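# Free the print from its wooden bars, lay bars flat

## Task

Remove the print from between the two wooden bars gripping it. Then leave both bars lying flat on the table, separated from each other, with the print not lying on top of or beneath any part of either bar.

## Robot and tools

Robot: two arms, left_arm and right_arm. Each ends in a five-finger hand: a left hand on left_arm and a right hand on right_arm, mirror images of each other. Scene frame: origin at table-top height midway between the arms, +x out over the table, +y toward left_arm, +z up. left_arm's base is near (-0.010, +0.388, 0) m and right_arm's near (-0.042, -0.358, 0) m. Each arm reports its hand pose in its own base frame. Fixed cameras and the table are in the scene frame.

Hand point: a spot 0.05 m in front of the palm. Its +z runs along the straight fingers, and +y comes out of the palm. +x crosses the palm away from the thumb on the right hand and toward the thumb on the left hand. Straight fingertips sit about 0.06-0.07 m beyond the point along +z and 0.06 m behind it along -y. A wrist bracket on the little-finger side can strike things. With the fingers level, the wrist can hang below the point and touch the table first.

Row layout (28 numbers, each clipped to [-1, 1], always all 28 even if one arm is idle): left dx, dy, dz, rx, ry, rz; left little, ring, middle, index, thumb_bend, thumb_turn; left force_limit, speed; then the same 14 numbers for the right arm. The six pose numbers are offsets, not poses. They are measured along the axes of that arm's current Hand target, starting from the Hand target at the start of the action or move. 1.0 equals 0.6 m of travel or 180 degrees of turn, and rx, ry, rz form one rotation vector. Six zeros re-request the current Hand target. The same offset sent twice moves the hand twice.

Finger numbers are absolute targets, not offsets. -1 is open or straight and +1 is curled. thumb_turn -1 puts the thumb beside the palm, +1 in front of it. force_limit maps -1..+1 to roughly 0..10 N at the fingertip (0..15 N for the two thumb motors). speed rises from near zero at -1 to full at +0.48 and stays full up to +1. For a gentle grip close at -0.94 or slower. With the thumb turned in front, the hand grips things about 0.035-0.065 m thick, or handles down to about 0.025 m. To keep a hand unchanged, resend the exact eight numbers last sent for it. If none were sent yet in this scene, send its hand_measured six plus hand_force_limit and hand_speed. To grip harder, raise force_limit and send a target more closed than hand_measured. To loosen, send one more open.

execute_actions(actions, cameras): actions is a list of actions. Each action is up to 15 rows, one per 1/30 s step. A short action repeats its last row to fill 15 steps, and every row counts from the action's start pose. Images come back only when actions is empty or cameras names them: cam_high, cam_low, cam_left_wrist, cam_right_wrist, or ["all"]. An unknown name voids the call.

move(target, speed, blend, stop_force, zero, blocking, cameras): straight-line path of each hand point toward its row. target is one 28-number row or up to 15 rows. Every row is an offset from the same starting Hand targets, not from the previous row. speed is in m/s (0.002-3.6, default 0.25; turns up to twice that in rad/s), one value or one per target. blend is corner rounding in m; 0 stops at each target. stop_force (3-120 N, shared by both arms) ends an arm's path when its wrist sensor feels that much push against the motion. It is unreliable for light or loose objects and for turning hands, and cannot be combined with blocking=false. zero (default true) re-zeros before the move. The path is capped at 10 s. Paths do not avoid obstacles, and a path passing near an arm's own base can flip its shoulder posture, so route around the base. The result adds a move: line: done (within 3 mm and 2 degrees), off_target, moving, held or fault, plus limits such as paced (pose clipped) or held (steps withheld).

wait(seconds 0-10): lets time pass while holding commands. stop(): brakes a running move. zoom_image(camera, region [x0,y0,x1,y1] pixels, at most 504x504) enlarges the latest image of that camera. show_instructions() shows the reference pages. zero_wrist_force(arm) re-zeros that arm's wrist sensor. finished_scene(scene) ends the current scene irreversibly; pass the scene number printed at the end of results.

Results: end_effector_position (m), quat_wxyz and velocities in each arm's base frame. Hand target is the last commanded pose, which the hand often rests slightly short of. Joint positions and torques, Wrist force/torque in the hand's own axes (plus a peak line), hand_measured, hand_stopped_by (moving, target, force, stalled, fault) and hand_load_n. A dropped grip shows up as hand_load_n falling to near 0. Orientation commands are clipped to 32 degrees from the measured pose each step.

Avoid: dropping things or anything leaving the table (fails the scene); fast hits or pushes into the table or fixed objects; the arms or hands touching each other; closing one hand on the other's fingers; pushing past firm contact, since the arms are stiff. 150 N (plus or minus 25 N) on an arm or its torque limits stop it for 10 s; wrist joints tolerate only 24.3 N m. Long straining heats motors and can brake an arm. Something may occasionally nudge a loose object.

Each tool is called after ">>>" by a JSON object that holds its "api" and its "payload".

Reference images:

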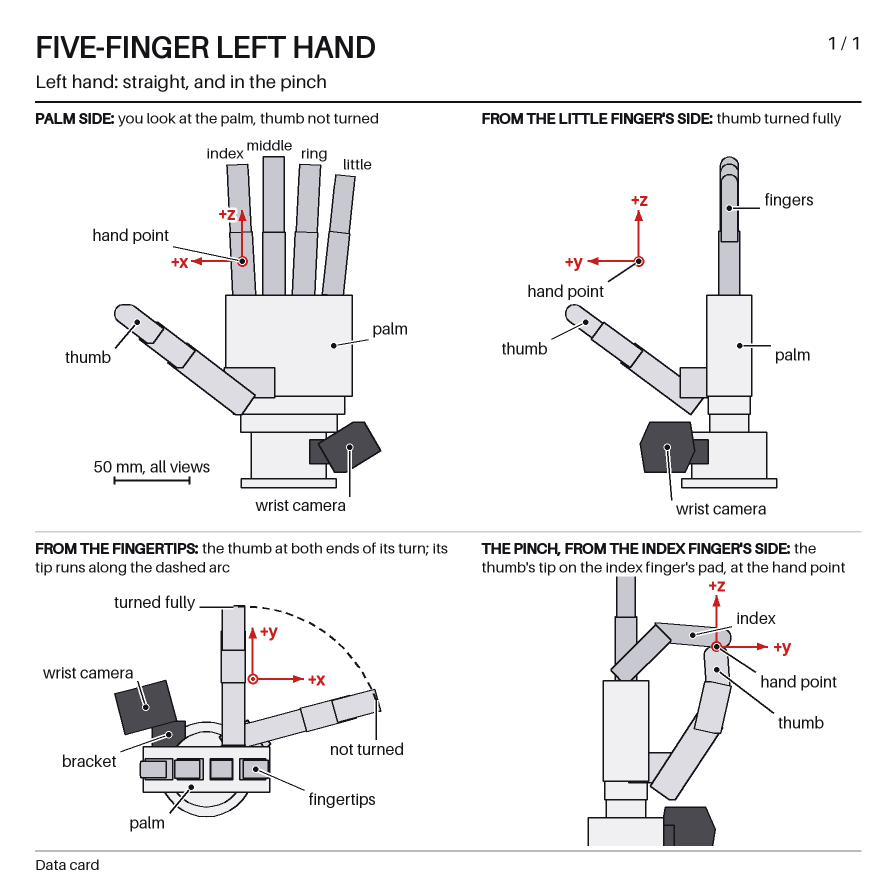

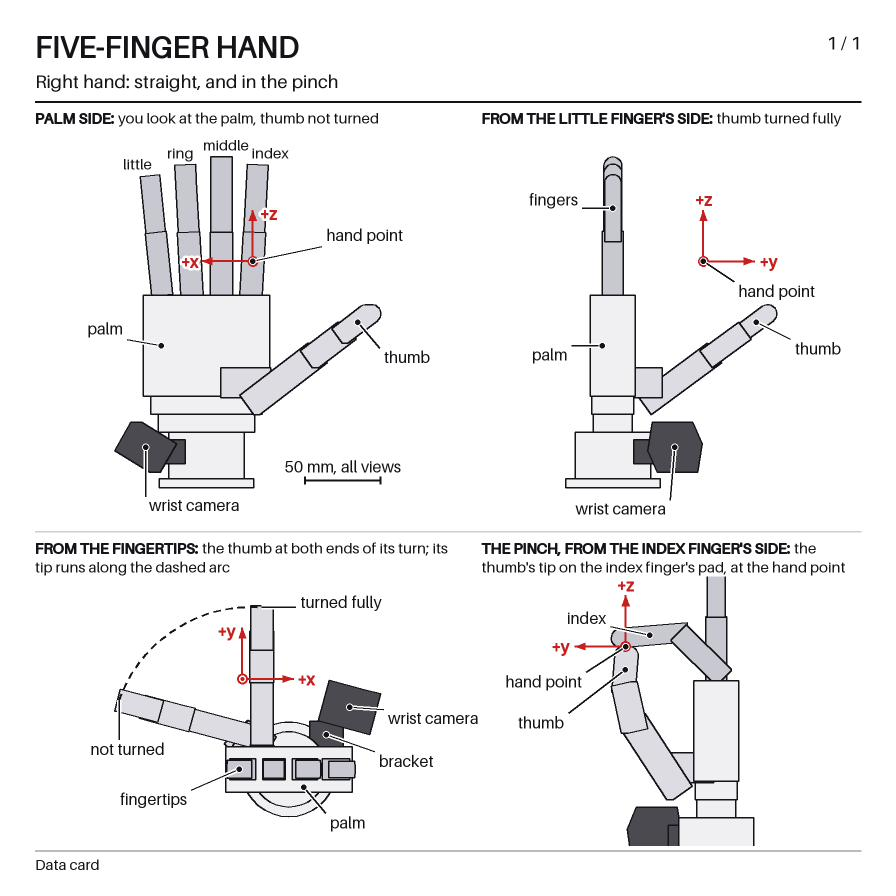

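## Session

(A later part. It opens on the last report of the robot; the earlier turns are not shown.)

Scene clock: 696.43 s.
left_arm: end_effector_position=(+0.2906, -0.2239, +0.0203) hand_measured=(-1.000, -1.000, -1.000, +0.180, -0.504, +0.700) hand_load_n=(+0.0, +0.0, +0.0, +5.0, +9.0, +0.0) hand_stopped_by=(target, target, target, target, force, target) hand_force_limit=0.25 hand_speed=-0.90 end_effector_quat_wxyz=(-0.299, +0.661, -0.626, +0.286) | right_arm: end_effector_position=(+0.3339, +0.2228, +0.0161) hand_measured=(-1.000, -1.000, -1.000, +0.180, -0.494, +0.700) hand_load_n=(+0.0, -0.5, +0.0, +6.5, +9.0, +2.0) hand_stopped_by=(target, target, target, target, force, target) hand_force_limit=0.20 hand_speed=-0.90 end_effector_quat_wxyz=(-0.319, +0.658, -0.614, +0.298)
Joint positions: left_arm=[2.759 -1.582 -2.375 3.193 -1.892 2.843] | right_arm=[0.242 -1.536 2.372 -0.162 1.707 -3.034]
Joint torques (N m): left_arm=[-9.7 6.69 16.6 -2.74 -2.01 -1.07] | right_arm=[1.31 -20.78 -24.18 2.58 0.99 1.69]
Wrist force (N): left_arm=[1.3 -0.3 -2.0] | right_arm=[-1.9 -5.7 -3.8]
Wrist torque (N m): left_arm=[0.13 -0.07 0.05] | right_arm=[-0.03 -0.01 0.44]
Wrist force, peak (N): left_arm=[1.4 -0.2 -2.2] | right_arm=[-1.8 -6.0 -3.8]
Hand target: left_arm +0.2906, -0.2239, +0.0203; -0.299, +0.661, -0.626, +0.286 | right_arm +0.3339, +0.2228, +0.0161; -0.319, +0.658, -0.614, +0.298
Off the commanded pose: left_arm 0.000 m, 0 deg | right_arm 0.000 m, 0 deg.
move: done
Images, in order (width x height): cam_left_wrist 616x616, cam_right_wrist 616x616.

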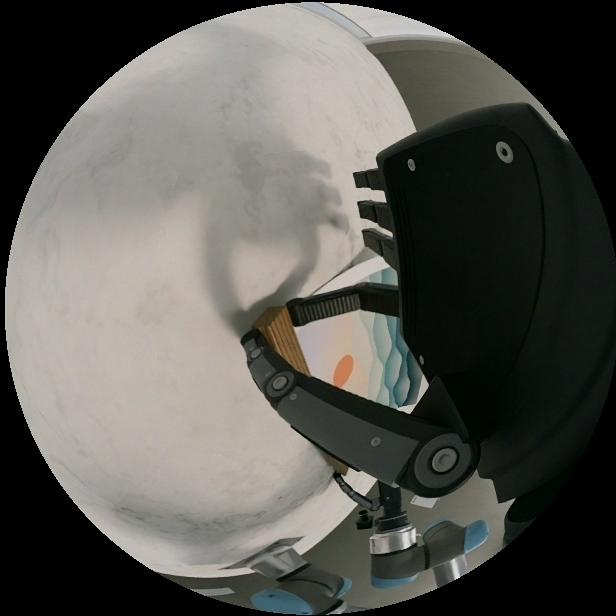

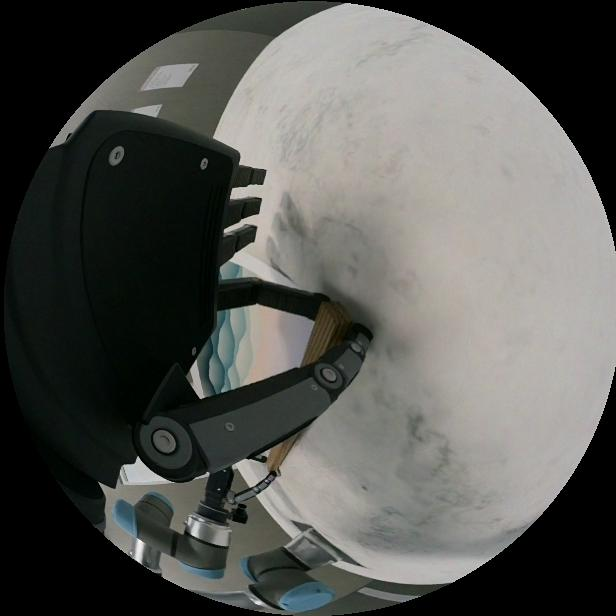

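>>> {"api": "move", "payload": {"target": [-0.015,0,0,0,0,0,-1,-1,-1,0.18,-0.31,0.7,0.25,-0.9,0,0,0,0,0,0,-1,-1,-1,0.18,-0.29,0.7,0.2,-0.9], "speed": 0.02, "cameras": ["cam_left_wrist","cam_right_wrist"]}}

>>> {"api": "zoom_image", "payload": {"camera": "cam_left_wrist", "region": [210, 270, 330, 390]}}

>>> {"api": "zoom_image", "payload": {"camera": "cam_right_wrist", "region": [290, 260, 410, 380]}}

Scene clock: 700.90 s.
left_arm: end_effector_position=(+0.2902, -0.2149, +0.0203) hand_measured=(-1.000, -1.000, -1.000, +0.180, -0.504, +0.700) hand_load_n=(+0.0, +0.0, +0.0, +4.0, +6.0, +3.5) hand_stopped_by=(target, target, target, target, force, target) hand_force_limit=0.25 hand_speed=-0.90 end_effector_quat_wxyz=(-0.299, +0.661, -0.626, +0.286) | right_arm: end_effector_position=(+0.3339, +0.2228, +0.0161) hand_measured=(-1.000, -1.000, -1.000, +0.180, -0.494, +0.700) hand_load_n=(+0.0, +0.0, -0.5, +5.5, +6.5, +3.0) hand_stopped_by=(target, target, target, target, force, target) hand_force_limit=0.20 hand_speed=-0.90 end_effector_quat_wxyz=(-0.319, +0.658, -0.614, +0.298)
Joint positions: left_arm=[2.8 -1.558 -2.397 3.199 -1.862 2.873] | right_arm=[0.242 -1.536 2.372 -0.162 1.707 -3.034]
Joint torques (N m): left_arm=[14.89 20.44 -2.39 1.55 -0.3 2.43] | right_arm=[1.6 -20.37 -24 2.25 0.84 1.58]
Wrist force (N): left_arm=[6.2 -0.3 -2.3] | right_arm=[-5.6 -2.4 -1.6]
Wrist torque (N m): left_arm=[0.11 -0.16 -0.18] | right_arm=[0.08 0.02 0.46]
Wrist force, peak (N): left_arm=[7.4 -1.2 -2.7] | right_arm=[-5.3 -4.7 -2.9]
Hand target: left_arm +0.2902, -0.2149, +0.0203; -0.299, +0.661, -0.626, +0.286 | right_arm +0.3339, +0.2228, +0.0161; -0.319, +0.658, -0.614, +0.298
Off the commanded pose: left_arm 0.000 m, 0 deg | right_arm 0.000 m, 0 deg.
move: done
Images, in order (width x height): cam_left_wrist 616x616, cam_right_wrist 616x616.

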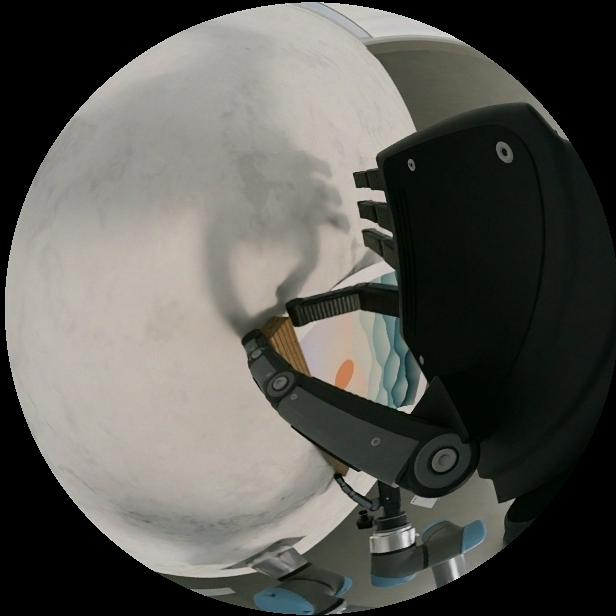

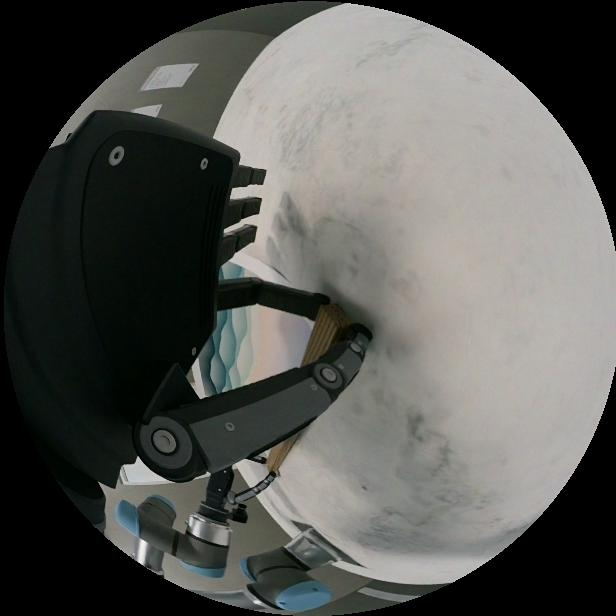

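Scaled by 4.200 from the camera's 616x616 image, which has a finer 880x880 frame.

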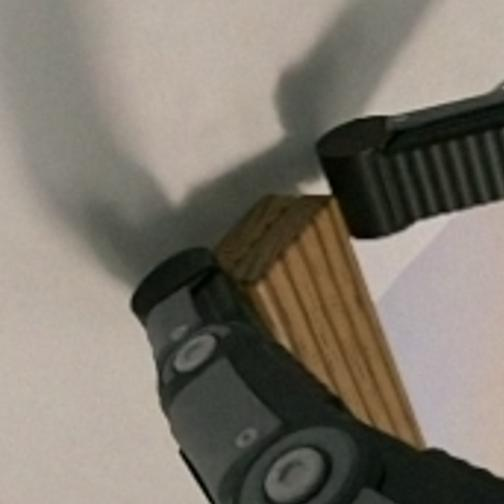

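Scaled by 4.200 from the camera's 616x616 image, which has a finer 880x880 frame.

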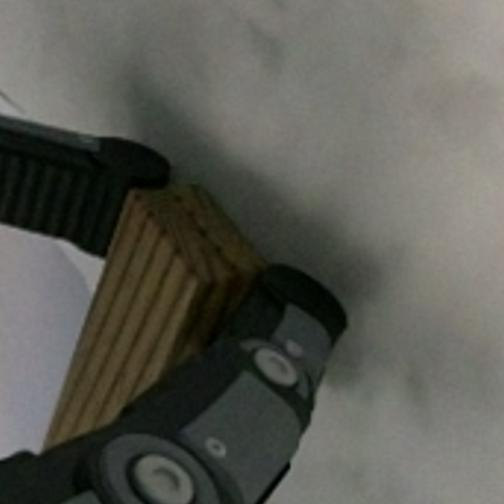

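>>> {"api": "move", "payload": {"target": [0.003,0,0,0,0,0,-1,-1,-1,0.18,-0.31,0.7,0.25,-0.9,0,0,0,0,0,0,-1,-1,-1,0.18,-0.29,0.7,0.2,-0.9], "speed": 0.02}}

>>> {"api": "move", "payload": {"target": [0,0,0,0,0,0,-1,-1,-1,0.12,-0.8,0.7,0.25,-0.7,0,0,0,0,0,0,-1,-1,-1,0.18,-0.28,0.7,0.35,-0.9]}}

Scene clock: 743.73 s.
left_arm: end_effector_position=(+0.2902, -0.2166, +0.0203) hand_measured=(-1.000, -1.000, -1.000, +0.180, -0.504, +0.700) hand_load_n=(-0.5, +0.0, +0.0, +4.5, +5.0, -4.0) hand_stopped_by=(target, target, target, target, force, target) hand_force_limit=0.25 hand_speed=-0.90 end_effector_quat_wxyz=(-0.299, +0.661, -0.626, +0.286) | right_arm: end_effector_position=(+0.3339, +0.2228, +0.0161) hand_measured=(-1.000, -1.000, -1.000, +0.180, -0.494, +0.700) hand_load_n=(+0.0, +0.0, +0.0, +5.0, +6.5, +0.0) hand_stopped_by=(target, target, target, target, force, target) hand_force_limit=0.20 hand_speed=-0.90 end_effector_quat_wxyz=(-0.319, +0.658, -0.614, +0.298)
Joint positions: left_arm=[2.792 -1.562 -2.393 3.198 -1.868 2.867] | right_arm=[0.242 -1.536 2.372 -0.162 1.707 -3.034]
Joint torques (N m): left_arm=[-12.83 6.95 25.17 -2.63 -0.64 -2.25] | right_arm=[1.44 -21.34 -23.73 2.64 0.41 1.64]
Wrist force (N): left_arm=[-3.7 -1.0 -2.2] | right_arm=[1.8 -2.2 -1.1]
Wrist torque (N m): left_arm=[0.07 -0.04 0.11] | right_arm=[0.09 0.00 0.40]
Wrist force, peak (N): left_arm=[6.6 -0.3 -2.4] | right_arm=[-5.9 -2.5 -1.4]
Hand target: left_arm +0.2902, -0.2167, +0.0203; -0.299, +0.661, -0.626, +0.286 | right_arm +0.3339, +0.2228, +0.0161; -0.319, +0.658, -0.614, +0.298
Off the commanded pose: left_arm 0.000 m, 0 deg | right_arm 0.000 m, 0 deg.
move: done

Scene clock: 744.70 s.
left_arm: end_effector_position=(+0.2903, -0.2167, +0.0203) hand_measured=(-1.000, -1.000, -1.000, +0.120, -0.800, +0.700) hand_load_n=(+0.0, +0.0, +0.0, +0.0, -0.5, +0.0) hand_stopped_by=(target, target, target, target, target, target) hand_force_limit=0.25 hand_speed=-0.70 end_effector_quat_wxyz=(-0.299, +0.661, -0.626, +0.286) | right_arm: end_effector_position=(+0.3339, +0.2228, +0.0161) hand_measured=(-1.000, -1.000, -1.000, +0.180, -0.480, +0.700) hand_load_n=(+0.0, +0.0, -0.5, +8.0, +10.0, +1.5) hand_stopped_by=(target, target, target, target, force, target) hand_force_limit=0.35 hand_speed=-0.90 end_effector_quat_wxyz=(-0.319, +0.658, -0.614, +0.298)
Joint positions: left_arm=[2.792 -1.563 -2.393 3.198 -1.868 2.867] | right_arm=[0.242 -1.536 2.372 -0.162 1.707 -3.034]
Joint torques (N m): left_arm=[-12.19 6.2 23.24 -3 -1.66 -1.88] | right_arm=[2.99 -19.91 -25.57 2.43 0.47 1.47]
Wrist force (N): left_arm=[1.3 1.2 -0.3] | right_arm=[-1.2 -4.9 -2.4]
Wrist torque (N m): left_arm=[0.17 -0.14 0.05] | right_arm=[0.02 -0.02 0.42]
Wrist force, peak (N): left_arm=[-3.7 -0.9 -2.4] | right_arm=[-1.5 -4.8 -2.6]
Hand target: left_arm +0.2902, -0.2167, +0.0203; -0.299, +0.661, -0.626, +0.286 | right_arm +0.3339, +0.2228, +0.0161; -0.319, +0.658, -0.614, +0.298
Off the commanded pose: left_arm 0.000 m, 0 deg | right_arm 0.000 m, 0 deg.
move: done

>>> {"api": "move", "payload": {"target": [[0,-0.0151,-0.0131,0,0,0,-1,-1,-1,0.12,-0.8,0.7,0.25,-0.7,0,0,0,0,0,0,-1,-1,-1,0.18,-0.28,0.7,0.35,-0.9],[-0.02,0.0024,-0.0332,0,0,0,-1,-1,-1,0.12,-0.8,0.7,0.25,-0.7,0,0,0,0,0,0,-1,-1,-1,0.18,-0.28,0.7,0.35,-0.9],[-0.02,0.0137,-0.0234,0,0,0,-1,-1,-1,0.18,-0.9,0.7,0.25,-0.7,0,0,0,0,0,0,-1,-1,-1,0.18,-0.28,0.7,0.35,-0.9]], "speed": 0.04, "cameras": ["cam_left_wrist","cam_right_wrist"]}}

>>> {"api": "zoom_image", "payload": {"camera": "cam_left_wrist", "region": [210, 270, 330, 390]}}

>>> {"api": "zoom_image", "payload": {"camera": "cam_right_wrist", "region": [290, 260, 410, 380]}}

Scene clock: 754.87 s.
left_arm: end_effector_position=(+0.2737, -0.2055, +0.0233) hand_measured=(-1.000, -1.000, -1.000, +0.180, -0.900, +0.700) hand_load_n=(-0.5, +0.0, +0.0, +0.0, +0.0, +0.0) hand_stopped_by=(target, target, target, target, target, target) hand_force_limit=0.25 hand_speed=-0.70 end_effector_quat_wxyz=(-0.299, +0.661, -0.626, +0.286) | right_arm: end_effector_position=(+0.3339, +0.2228, +0.0161) hand_measured=(-1.000, -1.000, -1.000, +0.180, -0.480, +0.700) hand_load_n=(+0.0, +0.0, +0.0, +8.0, +10.0, +1.0) hand_stopped_by=(target, target, target, target, force, target) hand_force_limit=0.35 hand_speed=-0.90 end_effector_quat_wxyz=(-0.319, +0.658, -0.614, +0.298)
Joint positions: left_arm=[2.819 -1.496 -2.442 3.187 -1.848 2.886] | right_arm=[0.242 -1.536 2.372 -0.162 1.707 -3.034]
Joint torques (N m): left_arm=[-12.36 3.08 -1.09 1.92 -1.31 -0.87] | right_arm=[3.26 -19.83 -23.76 2.04 0.67 1.34]
Wrist force (N): left_arm=[1.2 1.4 -0.6] | right_arm=[-1.6 -4.6 -2.3]
Wrist torque (N m): left_arm=[0.21 -0.12 -0.11] | right_arm=[0.05 0.05 0.40]
Wrist force, peak (N): left_arm=[1.2 1.8 -0.3] | right_arm=[-1.5 -5.1 -2.3]
Hand target: left_arm +0.2737, -0.2055, +0.0233; -0.299, +0.661, -0.626, +0.286 | right_arm +0.3339, +0.2228, +0.0161; -0.319, +0.658, -0.614, +0.298
Off the commanded pose: left_arm 0.000 m, 0 deg | right_arm 0.000 m, 0 deg.
move: done
Images, in order (width x height): cam_left_wrist 616x616, cam_right_wrist 616x616.

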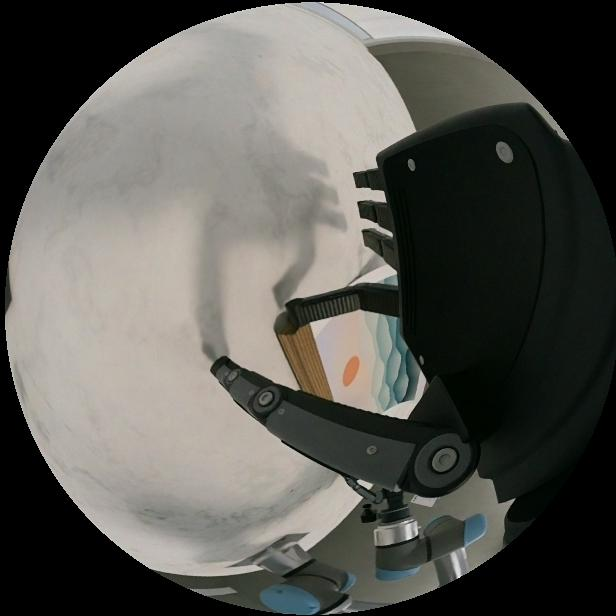

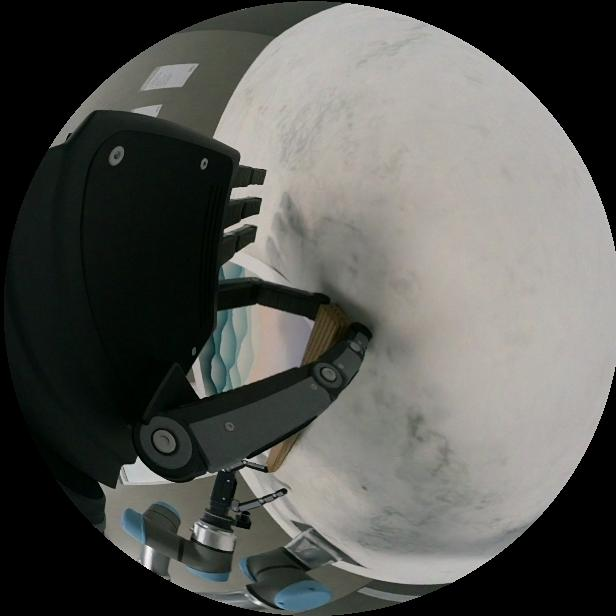

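Scaled by 4.200 from the camera's 616x616 image, which has a finer 880x880 frame.

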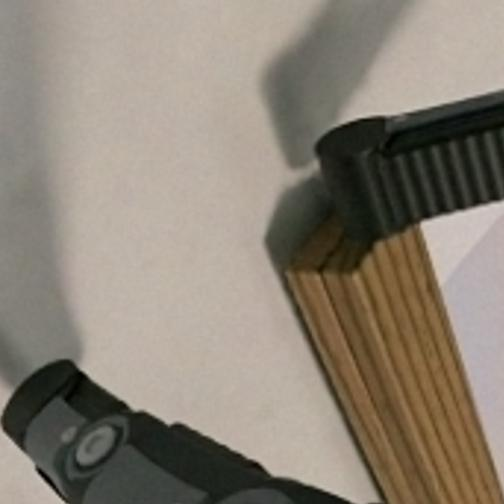

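Scaled by 4.200 from the camera's 616x616 image, which has a finer 880x880 frame.

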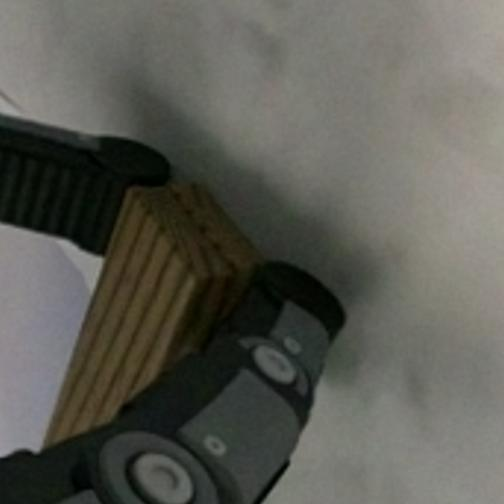

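>>> {"api": "move", "payload": {"target": [0.0167,0,0,0,0,0,-1,-1,-1,0.18,-0.9,0.7,0.25,-0.7,0,0,0,0,0,0,-1,-1,-1,0.18,-0.28,0.7,0.35,-0.9], "speed": 0.01, "stop_force": 9, "cameras": ["cam_left_wrist","cam_right_wrist"]}}

>>> {"api": "zoom_image", "payload": {"camera": "cam_left_wrist", "region": [210, 270, 330, 390]}}

>>> {"api": "zoom_image", "payload": {"camera": "cam_right_wrist", "region": [290, 260, 410, 380]}}

Scene clock: 765.30 s.
left_arm: end_effector_position=(+0.2739, -0.2100, +0.0233) hand_measured=(-1.000, -1.000, -1.000, +0.180, -0.900, +0.700) hand_load_n=(+0.0, +0.0, +0.0, -0.5, +0.0, +0.0) hand_stopped_by=(target, target, target, target, target, target) hand_force_limit=0.25 hand_speed=-0.70 end_effector_quat_wxyz=(-0.299, +0.661, -0.626, +0.286) | right_arm: end_effector_position=(+0.3339, +0.2228, +0.0161) hand_measured=(-1.000, -1.000, -1.000, +0.180, -0.480, +0.700) hand_load_n=(+0.0, +0.0, +0.0, +8.5, +9.0, -4.0) hand_stopped_by=(target, target, target, target, force, target) hand_force_limit=0.35 hand_speed=-0.90 end_effector_quat_wxyz=(-0.319, +0.658, -0.614, +0.298)
Joint positions: left_arm=[2.795 -1.51 -2.431 3.185 -1.865 2.869] | right_arm=[0.242 -1.536 2.372 -0.162 1.707 -3.034]
Joint torques (N m): left_arm=[12.74 20.3 0.46 2.57 2.46 1.69] | right_arm=[3.1 -18.83 -23.61 2.5 0.33 1.22]
Wrist force (N): left_arm=[-4.3 1.5 -0.2] | right_arm=[4.7 -3.8 -2.3]
Wrist torque (N m): left_arm=[0.22 -0.09 -0.14] | right_arm=[0.03 -0.04 0.34]
Wrist force, peak (N): left_arm=[-8.3 1.5 -0.3] | right_arm=[7.2 -4.2 -2.5]
Hand target: left_arm +0.2739, -0.2100, +0.0233; -0.299, +0.661, -0.626, +0.286 (not the last commanded pose) | right_arm +0.3339, +0.2228, +0.0161; -0.319, +0.658, -0.614, +0.298
Off the commanded pose: left_arm 0.005 m, 0 deg | right_arm 0.000 m, 0 deg.
move: contact (left_arm)
Images, in order (width x height): cam_left_wrist 616x616, cam_right_wrist 616x616.

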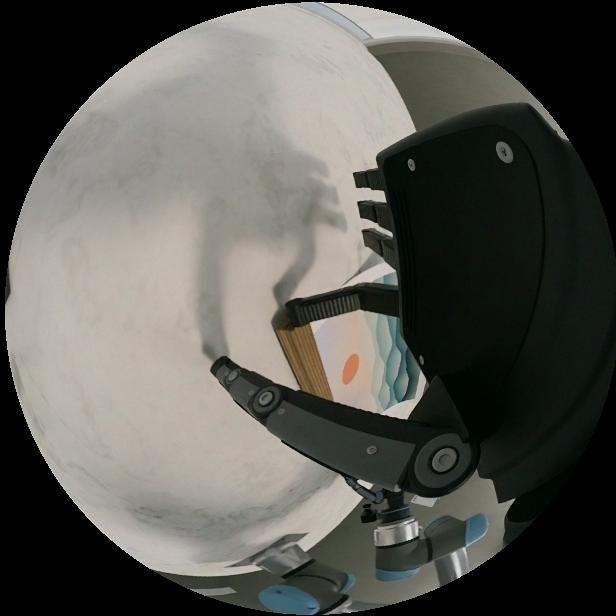

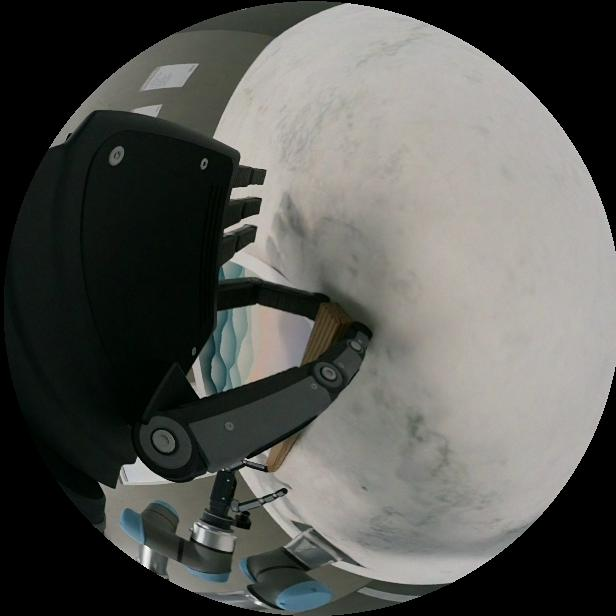

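Scaled by 4.200 from the camera's 616x616 image, which has a finer 880x880 frame.

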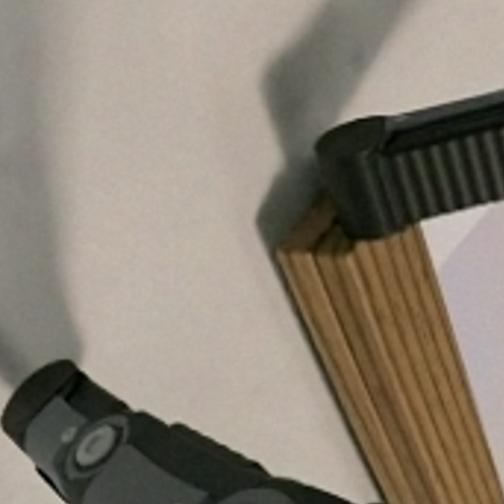

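Scaled by 4.200 from the camera's 616x616 image, which has a finer 880x880 frame.

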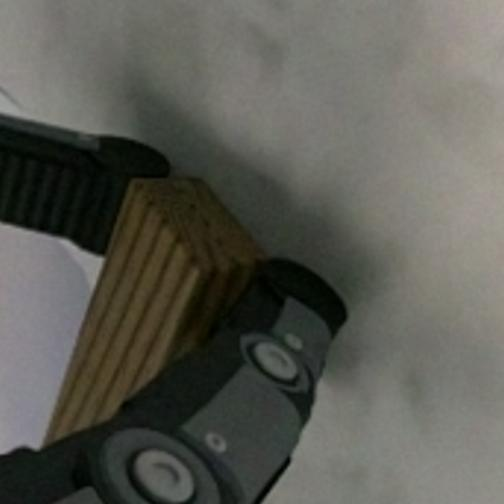

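>>> {"api": "move", "payload": {"target": [0.0167,0,0,0,0,0,-1,-1,-1,0.18,-0.9,0.7,0.25,-0.7,0,0,0,0,0,0,-1,-1,-1,0.18,-0.28,0.7,0.35,-0.9], "speed": 0.008, "stop_force": 14, "zero": false, "cameras": ["cam_left_wrist","cam_right_wrist"]}}

>>> {"api": "zoom_image", "payload": {"camera": "cam_left_wrist", "region": [210, 270, 330, 390]}}

>>> {"api": "zoom_image", "payload": {"camera": "cam_right_wrist", "region": [290, 260, 410, 380]}}

Scene clock: 775.17 s.
left_arm: end_effector_position=(+0.2744, -0.2201, +0.0233) hand_measured=(-1.000, -1.000, -1.000, +0.180, -0.900, +0.700) hand_load_n=(+0.0, +0.0, +0.0, +0.0, +0.0, -0.5) hand_stopped_by=(target, target, target, target, target, target) hand_force_limit=0.25 hand_speed=-0.70 end_effector_quat_wxyz=(-0.299, +0.661, -0.626, +0.286) | right_arm: end_effector_position=(+0.3339, +0.2228, +0.0161) hand_measured=(-1.000, -1.000, -1.000, +0.180, -0.480, +0.700) hand_load_n=(+0.0, -0.5, +0.0, +8.0, +8.0, -2.0) hand_stopped_by=(target, target, target, target, force, target) hand_force_limit=0.35 hand_speed=-0.90 end_effector_quat_wxyz=(-0.319, +0.658, -0.614, +0.298)
Joint positions: left_arm=[2.746 -1.541 -2.405 3.179 -1.901 2.833] | right_arm=[0.242 -1.536 2.372 -0.162 1.707 -3.034]
Joint torques (N m): left_arm=[-12.16 5.23 24.6 -3.07 -1.88 -2.12] | right_arm=[4.08 -19.29 -24.48 2.26 -1.95 1.35]
Wrist force (N): left_arm=[0.5 1.5 -0.4] | right_arm=[-0.6 -3.4 -2.2]
Wrist torque (N m): left_arm=[0.26 -0.03 0.03] | right_arm=[0.01 -0.07 0.38]
Wrist force, peak (N): left_arm=[-9.0 1.1 -0.8] | right_arm=[7.7 -4.0 -2.5]
Hand target: left_arm +0.2744, -0.2201, +0.0233; -0.299, +0.661, -0.626, +0.286 | right_arm +0.3339, +0.2228, +0.0161; -0.319, +0.658, -0.614, +0.298
Off the commanded pose: left_arm 0.000 m, 0 deg | right_arm 0.000 m, 0 deg.
move: done
Images, in order (width x height): cam_left_wrist 616x616, cam_right_wrist 616x616.

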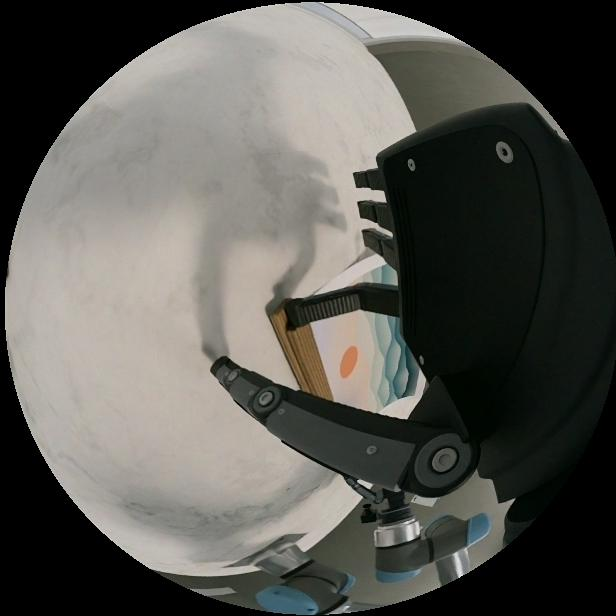

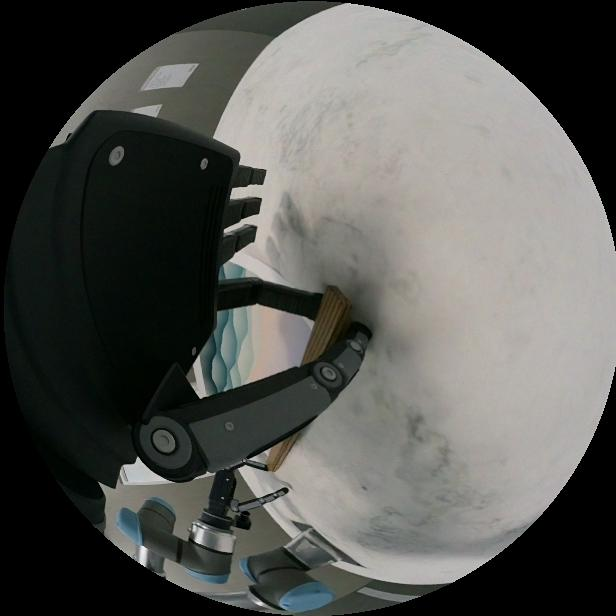

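Scaled by 4.200 from the camera's 616x616 image, which has a finer 880x880 frame.

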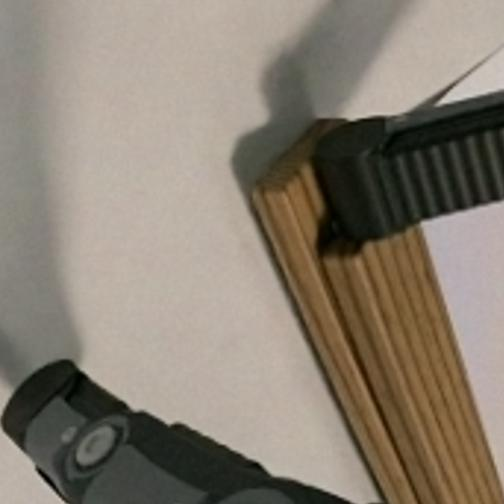

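Scaled by 4.200 from the camera's 616x616 image, which has a finer 880x880 frame.

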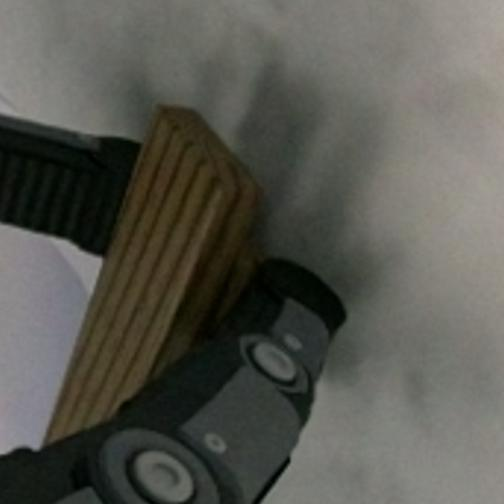

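>>> {"api": "move", "payload": {"target": [0.025,0,0,0,0,0,-1,-1,-1,0.18,-0.9,0.7,0.25,-0.7,0,0,0,0,0,0,-1,-1,-1,0.18,-0.28,0.7,0.35,-0.9], "speed": 0.015, "stop_force": 14, "cameras": ["cam_high","cam_left_wrist","cam_right_wrist"]}}

>>> {"api": "zoom_image", "payload": {"camera": "cam_left_wrist", "region": [210, 270, 330, 390]}}

>>> {"api": "zoom_image", "payload": {"camera": "cam_right_wrist", "region": [290, 240, 410, 360]}}

>>> {"api": "zoom_image", "payload": {"camera": "cam_high", "region": [260, 130, 500, 370]}}

Scene clock: 784.20 s.
left_arm: end_effector_position=(+0.2752, -0.2350, +0.0234) hand_measured=(-1.000, -1.000, -1.000, +0.180, -0.900, +0.700) hand_load_n=(+0.0, -0.5, +0.0, +0.0, +0.0, +0.0) hand_stopped_by=(target, target, target, target, target, target) hand_force_limit=0.25 hand_speed=-0.70 end_effector_quat_wxyz=(-0.299, +0.661, -0.626, +0.286) | right_arm: end_effector_position=(+0.3339, +0.2228, +0.0161) hand_measured=(-1.000, -1.000, -1.000, +0.180, -0.480, +0.700) hand_load_n=(+0.0, +0.0, +0.0, +7.5, +8.0, -2.0) hand_stopped_by=(target, target, target, target, force, target) hand_force_limit=0.35 hand_speed=-0.90 end_effector_quat_wxyz=(-0.319, +0.658, -0.614, +0.298)
Joint positions: left_arm=[2.678 -1.584 -2.367 3.166 -1.949 2.783] | right_arm=[0.242 -1.536 2.372 -0.162 1.707 -3.034]
Joint torques (N m): left_arm=[-12.49 7.47 24.52 -3.2 -1.91 -2.06] | right_arm=[3.78 -18.99 -24.04 2.26 -2.59 1.16]
Wrist force (N): left_arm=[0.9 1.3 -0.7] | right_arm=[-0.6 -3.2 -2.4]
Wrist torque (N m): left_arm=[0.18 -0.08 0.06] | right_arm=[0.06 -0.06 0.40]
Wrist force, peak (N): left_arm=[1.0 1.7 -0.1] | right_arm=[-0.5 -3.6 -2.4]
Hand target: left_arm +0.2752, -0.2350, +0.0234; -0.299, +0.661, -0.626, +0.286 | right_arm +0.3339, +0.2228, +0.0161; -0.319, +0.658, -0.614, +0.298
Off the commanded pose: left_arm 0.000 m, 0 deg | right_arm 0.000 m, 0 deg.
move: done
Images, in order (width x height): cam_high 672x504, cam_left_wrist 616x616, cam_right_wrist 616x616.

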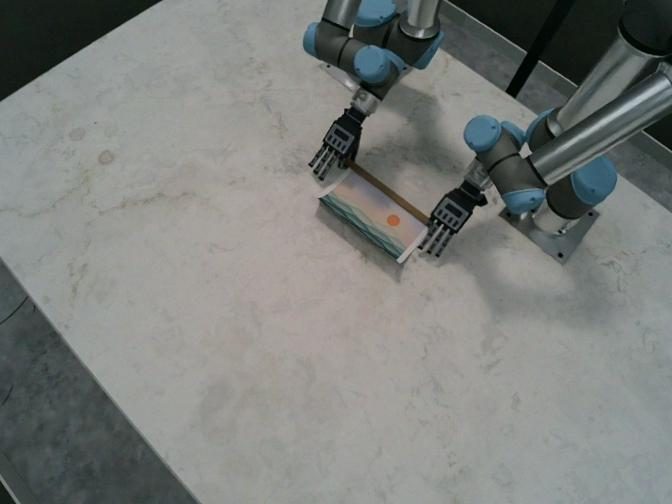

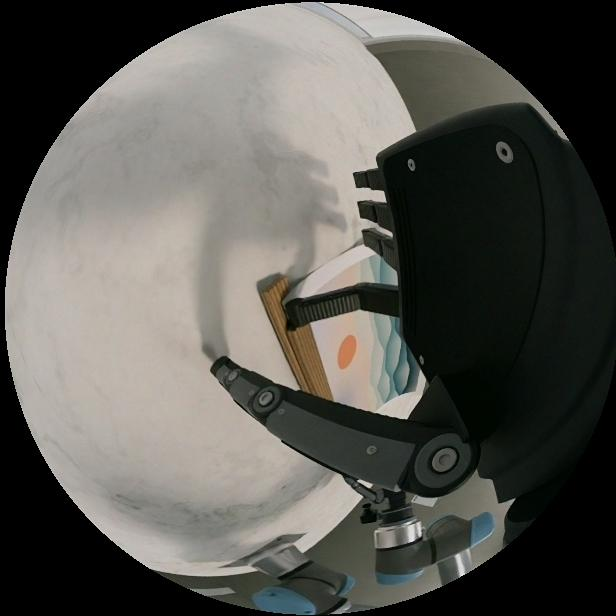

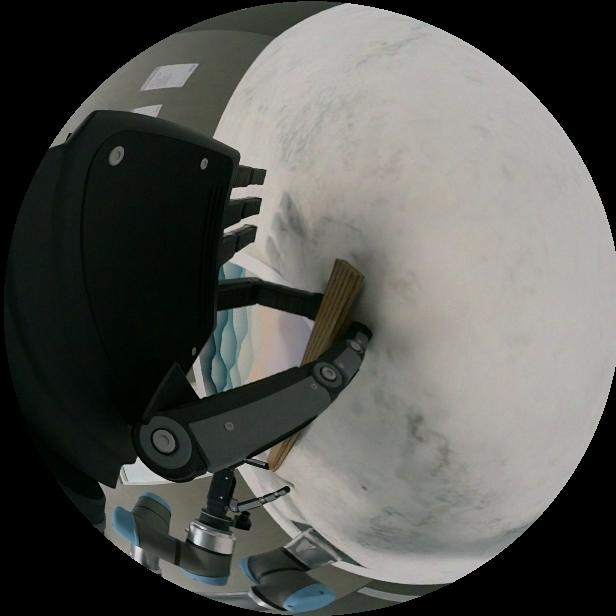

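Scaled by 4.200 from the camera's 616x616 image, which has a finer 880x880 frame.

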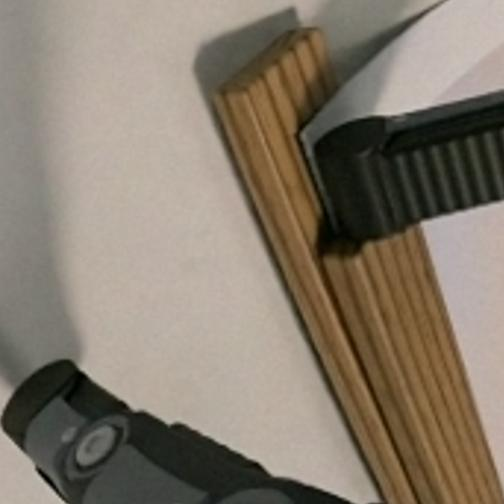

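Scaled by 4.200 from the camera's 616x616 image, which has a finer 880x880 frame.

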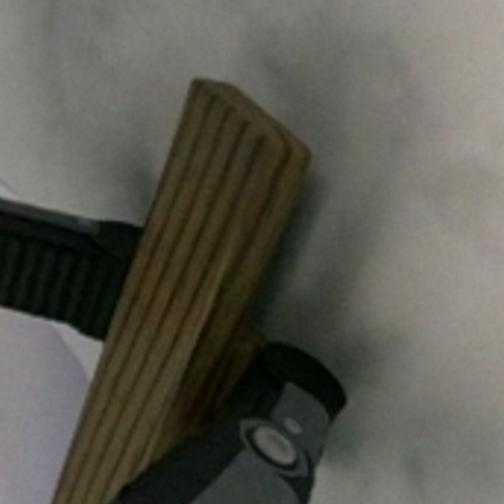

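Scaled by 2.100 from the camera's 672x504 image, which has a finer 960x720 frame.

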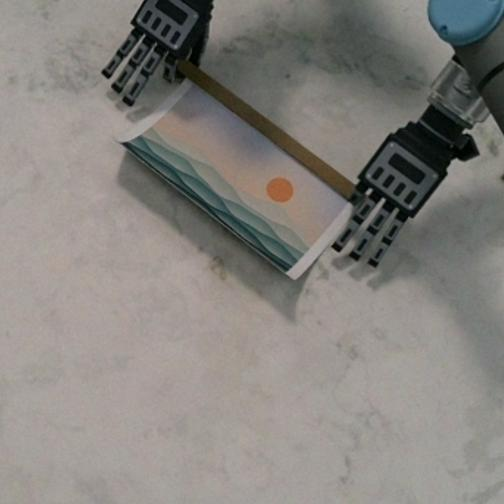

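>>> {"api": "move", "payload": {"target": [[-0.005,0,0,0,0,0,-1,-1,-1,0.18,-0.9,0.7,0.25,-0.7,0,0,0,0,0,0,-1,-1,-1,0.18,-0.28,0.7,0.35,-0.9],[-0.005,-0.0126,-0.0109,0,0,0,-1,-1,-1,0.18,-0.9,0.7,0.25,-0.7,0,0,0,0,0,0,-1,-1,-1,0.18,-0.28,0.7,0.35,-0.9],[-0.0192,-0.0334,0.013,0,0,0,-1,-1,-1,0.18,-0.65,0.7,-0.1,-0.7,0,0,0,0,0,0,-1,-1,-1,0.18,-0.28,0.7,0.35,-0.9]], "speed": 0.05, "cameras": ["cam_left_wrist"]}}

>>> {"api": "zoom_image", "payload": {"camera": "cam_left_wrist", "region": [210, 250, 330, 370]}}

Scene clock: 803.37 s.
left_arm: end_effector_position=(+0.2936, -0.2225, +0.0333) hand_measured=(-1.000, -1.000, -1.000, +0.180, -0.650, +0.700) hand_load_n=(+0.0, +0.0, +0.0, +0.0, +0.0, +0.0) hand_stopped_by=(target, target, target, target, target, target) hand_force_limit=-0.10 hand_speed=-0.70 end_effector_quat_wxyz=(-0.299, +0.661, -0.626, +0.286) | right_arm: end_effector_position=(+0.3339, +0.2228, +0.0161) hand_measured=(-1.000, -1.000, -1.000, +0.180, -0.480, +0.700) hand_load_n=(-0.5, +0.0, -0.5, +8.0, +8.0, -2.0) hand_stopped_by=(target, target, target, target, force, target) hand_force_limit=0.35 hand_speed=-0.90 end_effector_quat_wxyz=(-0.319, +0.658, -0.614, +0.298)
Joint positions: left_arm=[2.77 -1.552 -2.357 3.147 -1.883 2.851] | right_arm=[0.242 -1.536 2.372 -0.162 1.707 -3.034]
Joint torques (N m): left_arm=[13.57 6.56 24.09 1.94 1.17 2.02] | right_arm=[4.49 -18.61 -23.36 2.34 -1.78 1.42]
Wrist force (N): left_arm=[1.0 1.4 -0.5] | right_arm=[-1.0 -3.4 -2.3]
Wrist torque (N m): left_arm=[0.21 -0.08 -0.13] | right_arm=[0.01 -0.02 0.36]
Wrist force, peak (N): left_arm=[0.9 1.8 -0.1] | right_arm=[-0.7 -3.5 -2.4]
Hand target: left_arm +0.2936, -0.2225, +0.0333; -0.299, +0.661, -0.626, +0.286 | right_arm +0.3339, +0.2228, +0.0161; -0.319, +0.658, -0.614, +0.298
Off the commanded pose: left_arm 0.000 m, 0 deg | right_arm 0.000 m, 0 deg.
move: done
Images, in order (width x height): cam_left_wrist 616x616.

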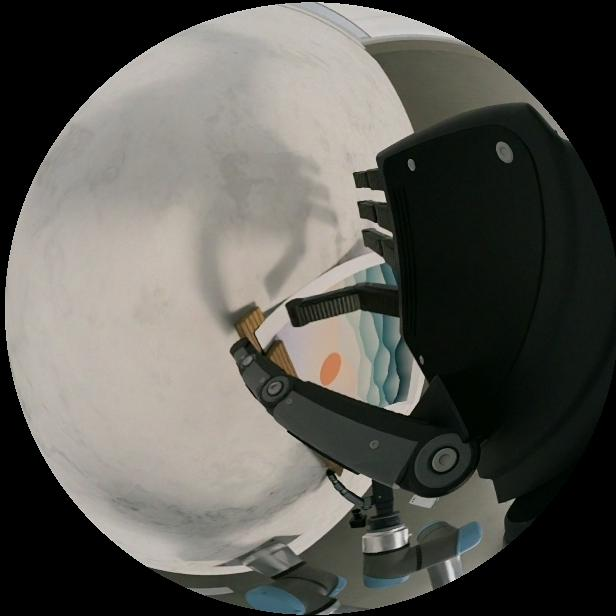

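Scaled by 4.200 from the camera's 616x616 image, which has a finer 880x880 frame.

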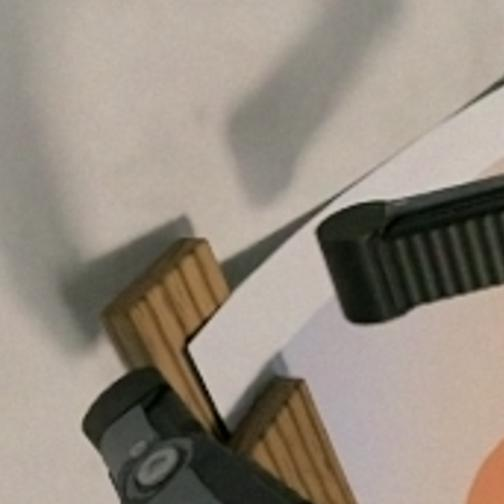

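>>> {"api": "move", "payload": {"target": [-0.0025,0.022,0.0191,0,0,0,-1,-1,-1,0.18,-0.65,0.7,-0.1,-0.7,0,0,0,0,0,0,-1,-1,-1,0.18,-0.28,0.7,0.35,-0.9], "speed": 0.03, "stop_force": 4, "cameras": ["cam_left_wrist"]}}

>>> {"api": "zoom_image", "payload": {"camera": "cam_left_wrist", "region": [210, 250, 330, 370]}}

Scene clock: 815.80 s.
left_arm: end_effector_position=(+0.2935, -0.2211, +0.0159) hand_measured=(-1.000, -1.000, -1.000, +0.180, -0.650, +0.700) hand_load_n=(+0.0, +0.0, +0.0, +0.0, +0.0, +0.0) hand_stopped_by=(target, target, target, target, target, target) hand_force_limit=-0.10 hand_speed=-0.70 end_effector_quat_wxyz=(-0.299, +0.661, -0.626, +0.286) | right_arm: end_effector_position=(+0.3339, +0.2228, +0.0161) hand_measured=(-1.000, -1.000, -1.000, +0.180, -0.480, +0.700) hand_load_n=(+0.0, +0.0, +0.0, +7.5, +8.0, -2.0) hand_stopped_by=(target, target, target, target, force, target) hand_force_limit=0.35 hand_speed=-0.90 end_effector_quat_wxyz=(-0.319, +0.658, -0.614, +0.298)
Joint positions: left_arm=[2.777 -1.59 -2.382 3.212 -1.879 2.856] | right_arm=[0.242 -1.536 2.372 -0.162 1.707 -3.034]
Joint torques (N m): left_arm=[13.81 6.67 -1.87 1.97 1.13 1.99] | right_arm=[3.87 -18.05 -23.66 2.3 -0.78 1.04]
Wrist force (N): left_arm=[1.2 0.9 -0.3] | right_arm=[-0.8 -3.1 -2.4]
Wrist torque (N m): left_arm=[0.15 -0.11 -0.12] | right_arm=[0.07 -0.04 0.39]
Wrist force, peak (N): left_arm=[1.3 1.6 -0.4] | right_arm=[-1.0 -3.4 -2.3]
Hand target: left_arm +0.2935, -0.2211, +0.0159; -0.299, +0.661, -0.626, +0.286 | right_arm +0.3339, +0.2228, +0.0161; -0.319, +0.658, -0.614, +0.298
Off the commanded pose: left_arm 0.000 m, 0 deg | right_arm 0.000 m, 0 deg.
move: done
Images, in order (width x height): cam_left_wrist 616x616.

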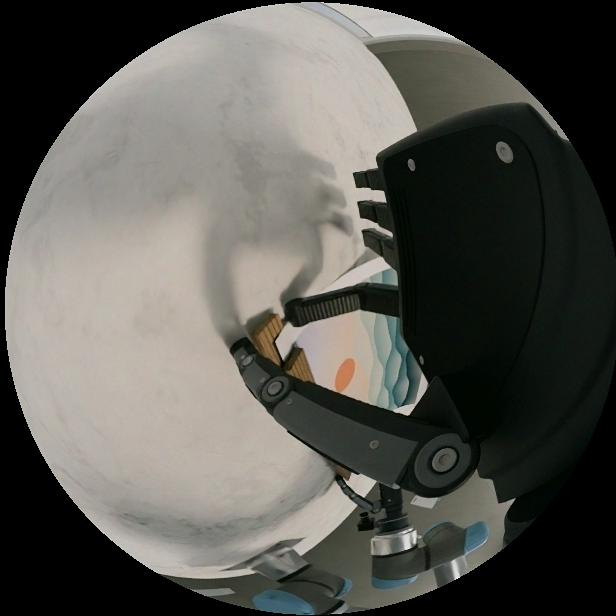

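Scaled by 4.200 from the camera's 616x616 image, which has a finer 880x880 frame.

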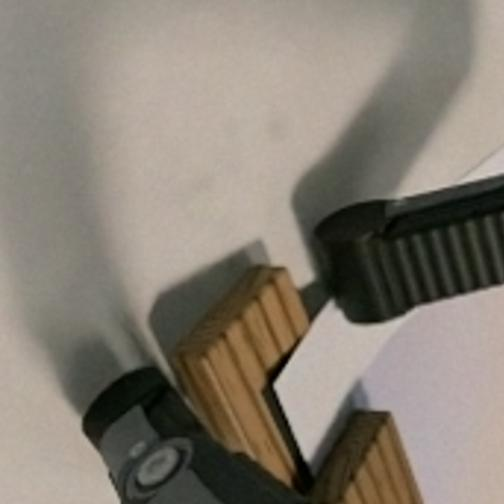

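>>> {"api": "move", "payload": {"target": [[-0.0017,0.0038,-0.0044,0,0,0,-1,-1,-1,0.18,-0.65,0.7,-0.1,-0.7,0,0,0,0,0,0,-1,-1,-1,0.18,-0.28,0.7,0.35,-0.9],[-0.0017,0.0057,-0.0028,0,0,0,-1,-1,-1,0.18,-0.58,0.7,-0.4,-0.8,0,0,0,0,0,0,-1,-1,-1,0.18,-0.28,0.7,0.35,-0.9],[-0.0017,0.0065,-0.0021,0,0,0,-1,-1,-1,0.18,-0.4,0.7,-0.4,-0.9,0,0,0,0,0,0,-1,-1,-1,0.18,-0.28,0.7,0.35,-0.9]], "speed": 0.02, "cameras": ["cam_left_wrist"]}}

>>> {"api": "zoom_image", "payload": {"camera": "cam_left_wrist", "region": [210, 250, 330, 370]}}

Scene clock: 829.93 s.
left_arm: end_effector_position=(+0.2899, -0.2202, +0.0137) hand_measured=(-1.000, -1.000, -1.000, +0.180, -0.636, +0.700) hand_load_n=(+0.0, +0.0, -0.5, -2.5, +5.5, +0.0) hand_stopped_by=(target, target, target, target, force, target) hand_force_limit=-0.40 hand_speed=-0.90 end_effector_quat_wxyz=(-0.299, +0.661, -0.626, +0.286) | right_arm: end_effector_position=(+0.3339, +0.2228, +0.0161) hand_measured=(-1.000, -1.000, -1.000, +0.180, -0.480, +0.700) hand_load_n=(+0.0, +0.0, +0.0, +8.0, +8.0, -2.5) hand_stopped_by=(target, target, target, target, force, target) hand_force_limit=0.35 hand_speed=-0.90 end_effector_quat_wxyz=(-0.319, +0.658, -0.614, +0.298)
Joint positions: left_arm=[2.774 -1.588 -2.393 3.22 -1.881 2.854] | right_arm=[0.242 -1.536 2.372 -0.162 1.707 -3.034]
Joint torques (N m): left_arm=[-6.73 -1.96 -6.38 2.13 -1.78 -1.22] | right_arm=[4.75 -17.39 -23.12 2.08 0.41 0.88]
Wrist force (N): left_arm=[0.6 -23.1 -26.4] | right_arm=[-1.6 -3.5 -1.9]
Wrist torque (N m): left_arm=[-1.57 -0.15 0.23] | right_arm=[0.03 -0.07 0.38]
Wrist force, peak (N): left_arm=[0.7 -23.2 -26.4] | right_arm=[-1.6 -3.8 -2.0]
Hand target: left_arm +0.2899, -0.2202, +0.0137; -0.299, +0.661, -0.626, +0.286 | right_arm +0.3339, +0.2228, +0.0161; -0.319, +0.658, -0.614, +0.298
Off the commanded pose: left_arm 0.000 m, 0 deg | right_arm 0.000 m, 0 deg.
move: done
Images, in order (width x height): cam_left_wrist 616x616.

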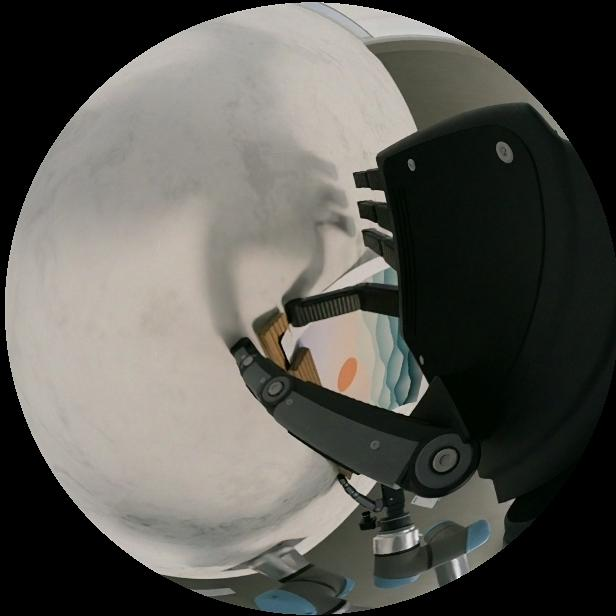

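Scaled by 4.200 from the camera's 616x616 image, which has a finer 880x880 frame.

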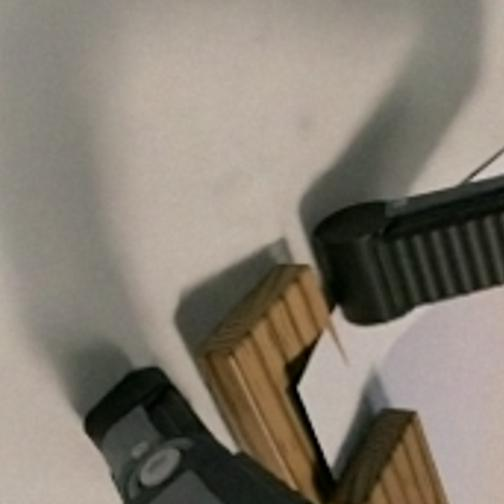

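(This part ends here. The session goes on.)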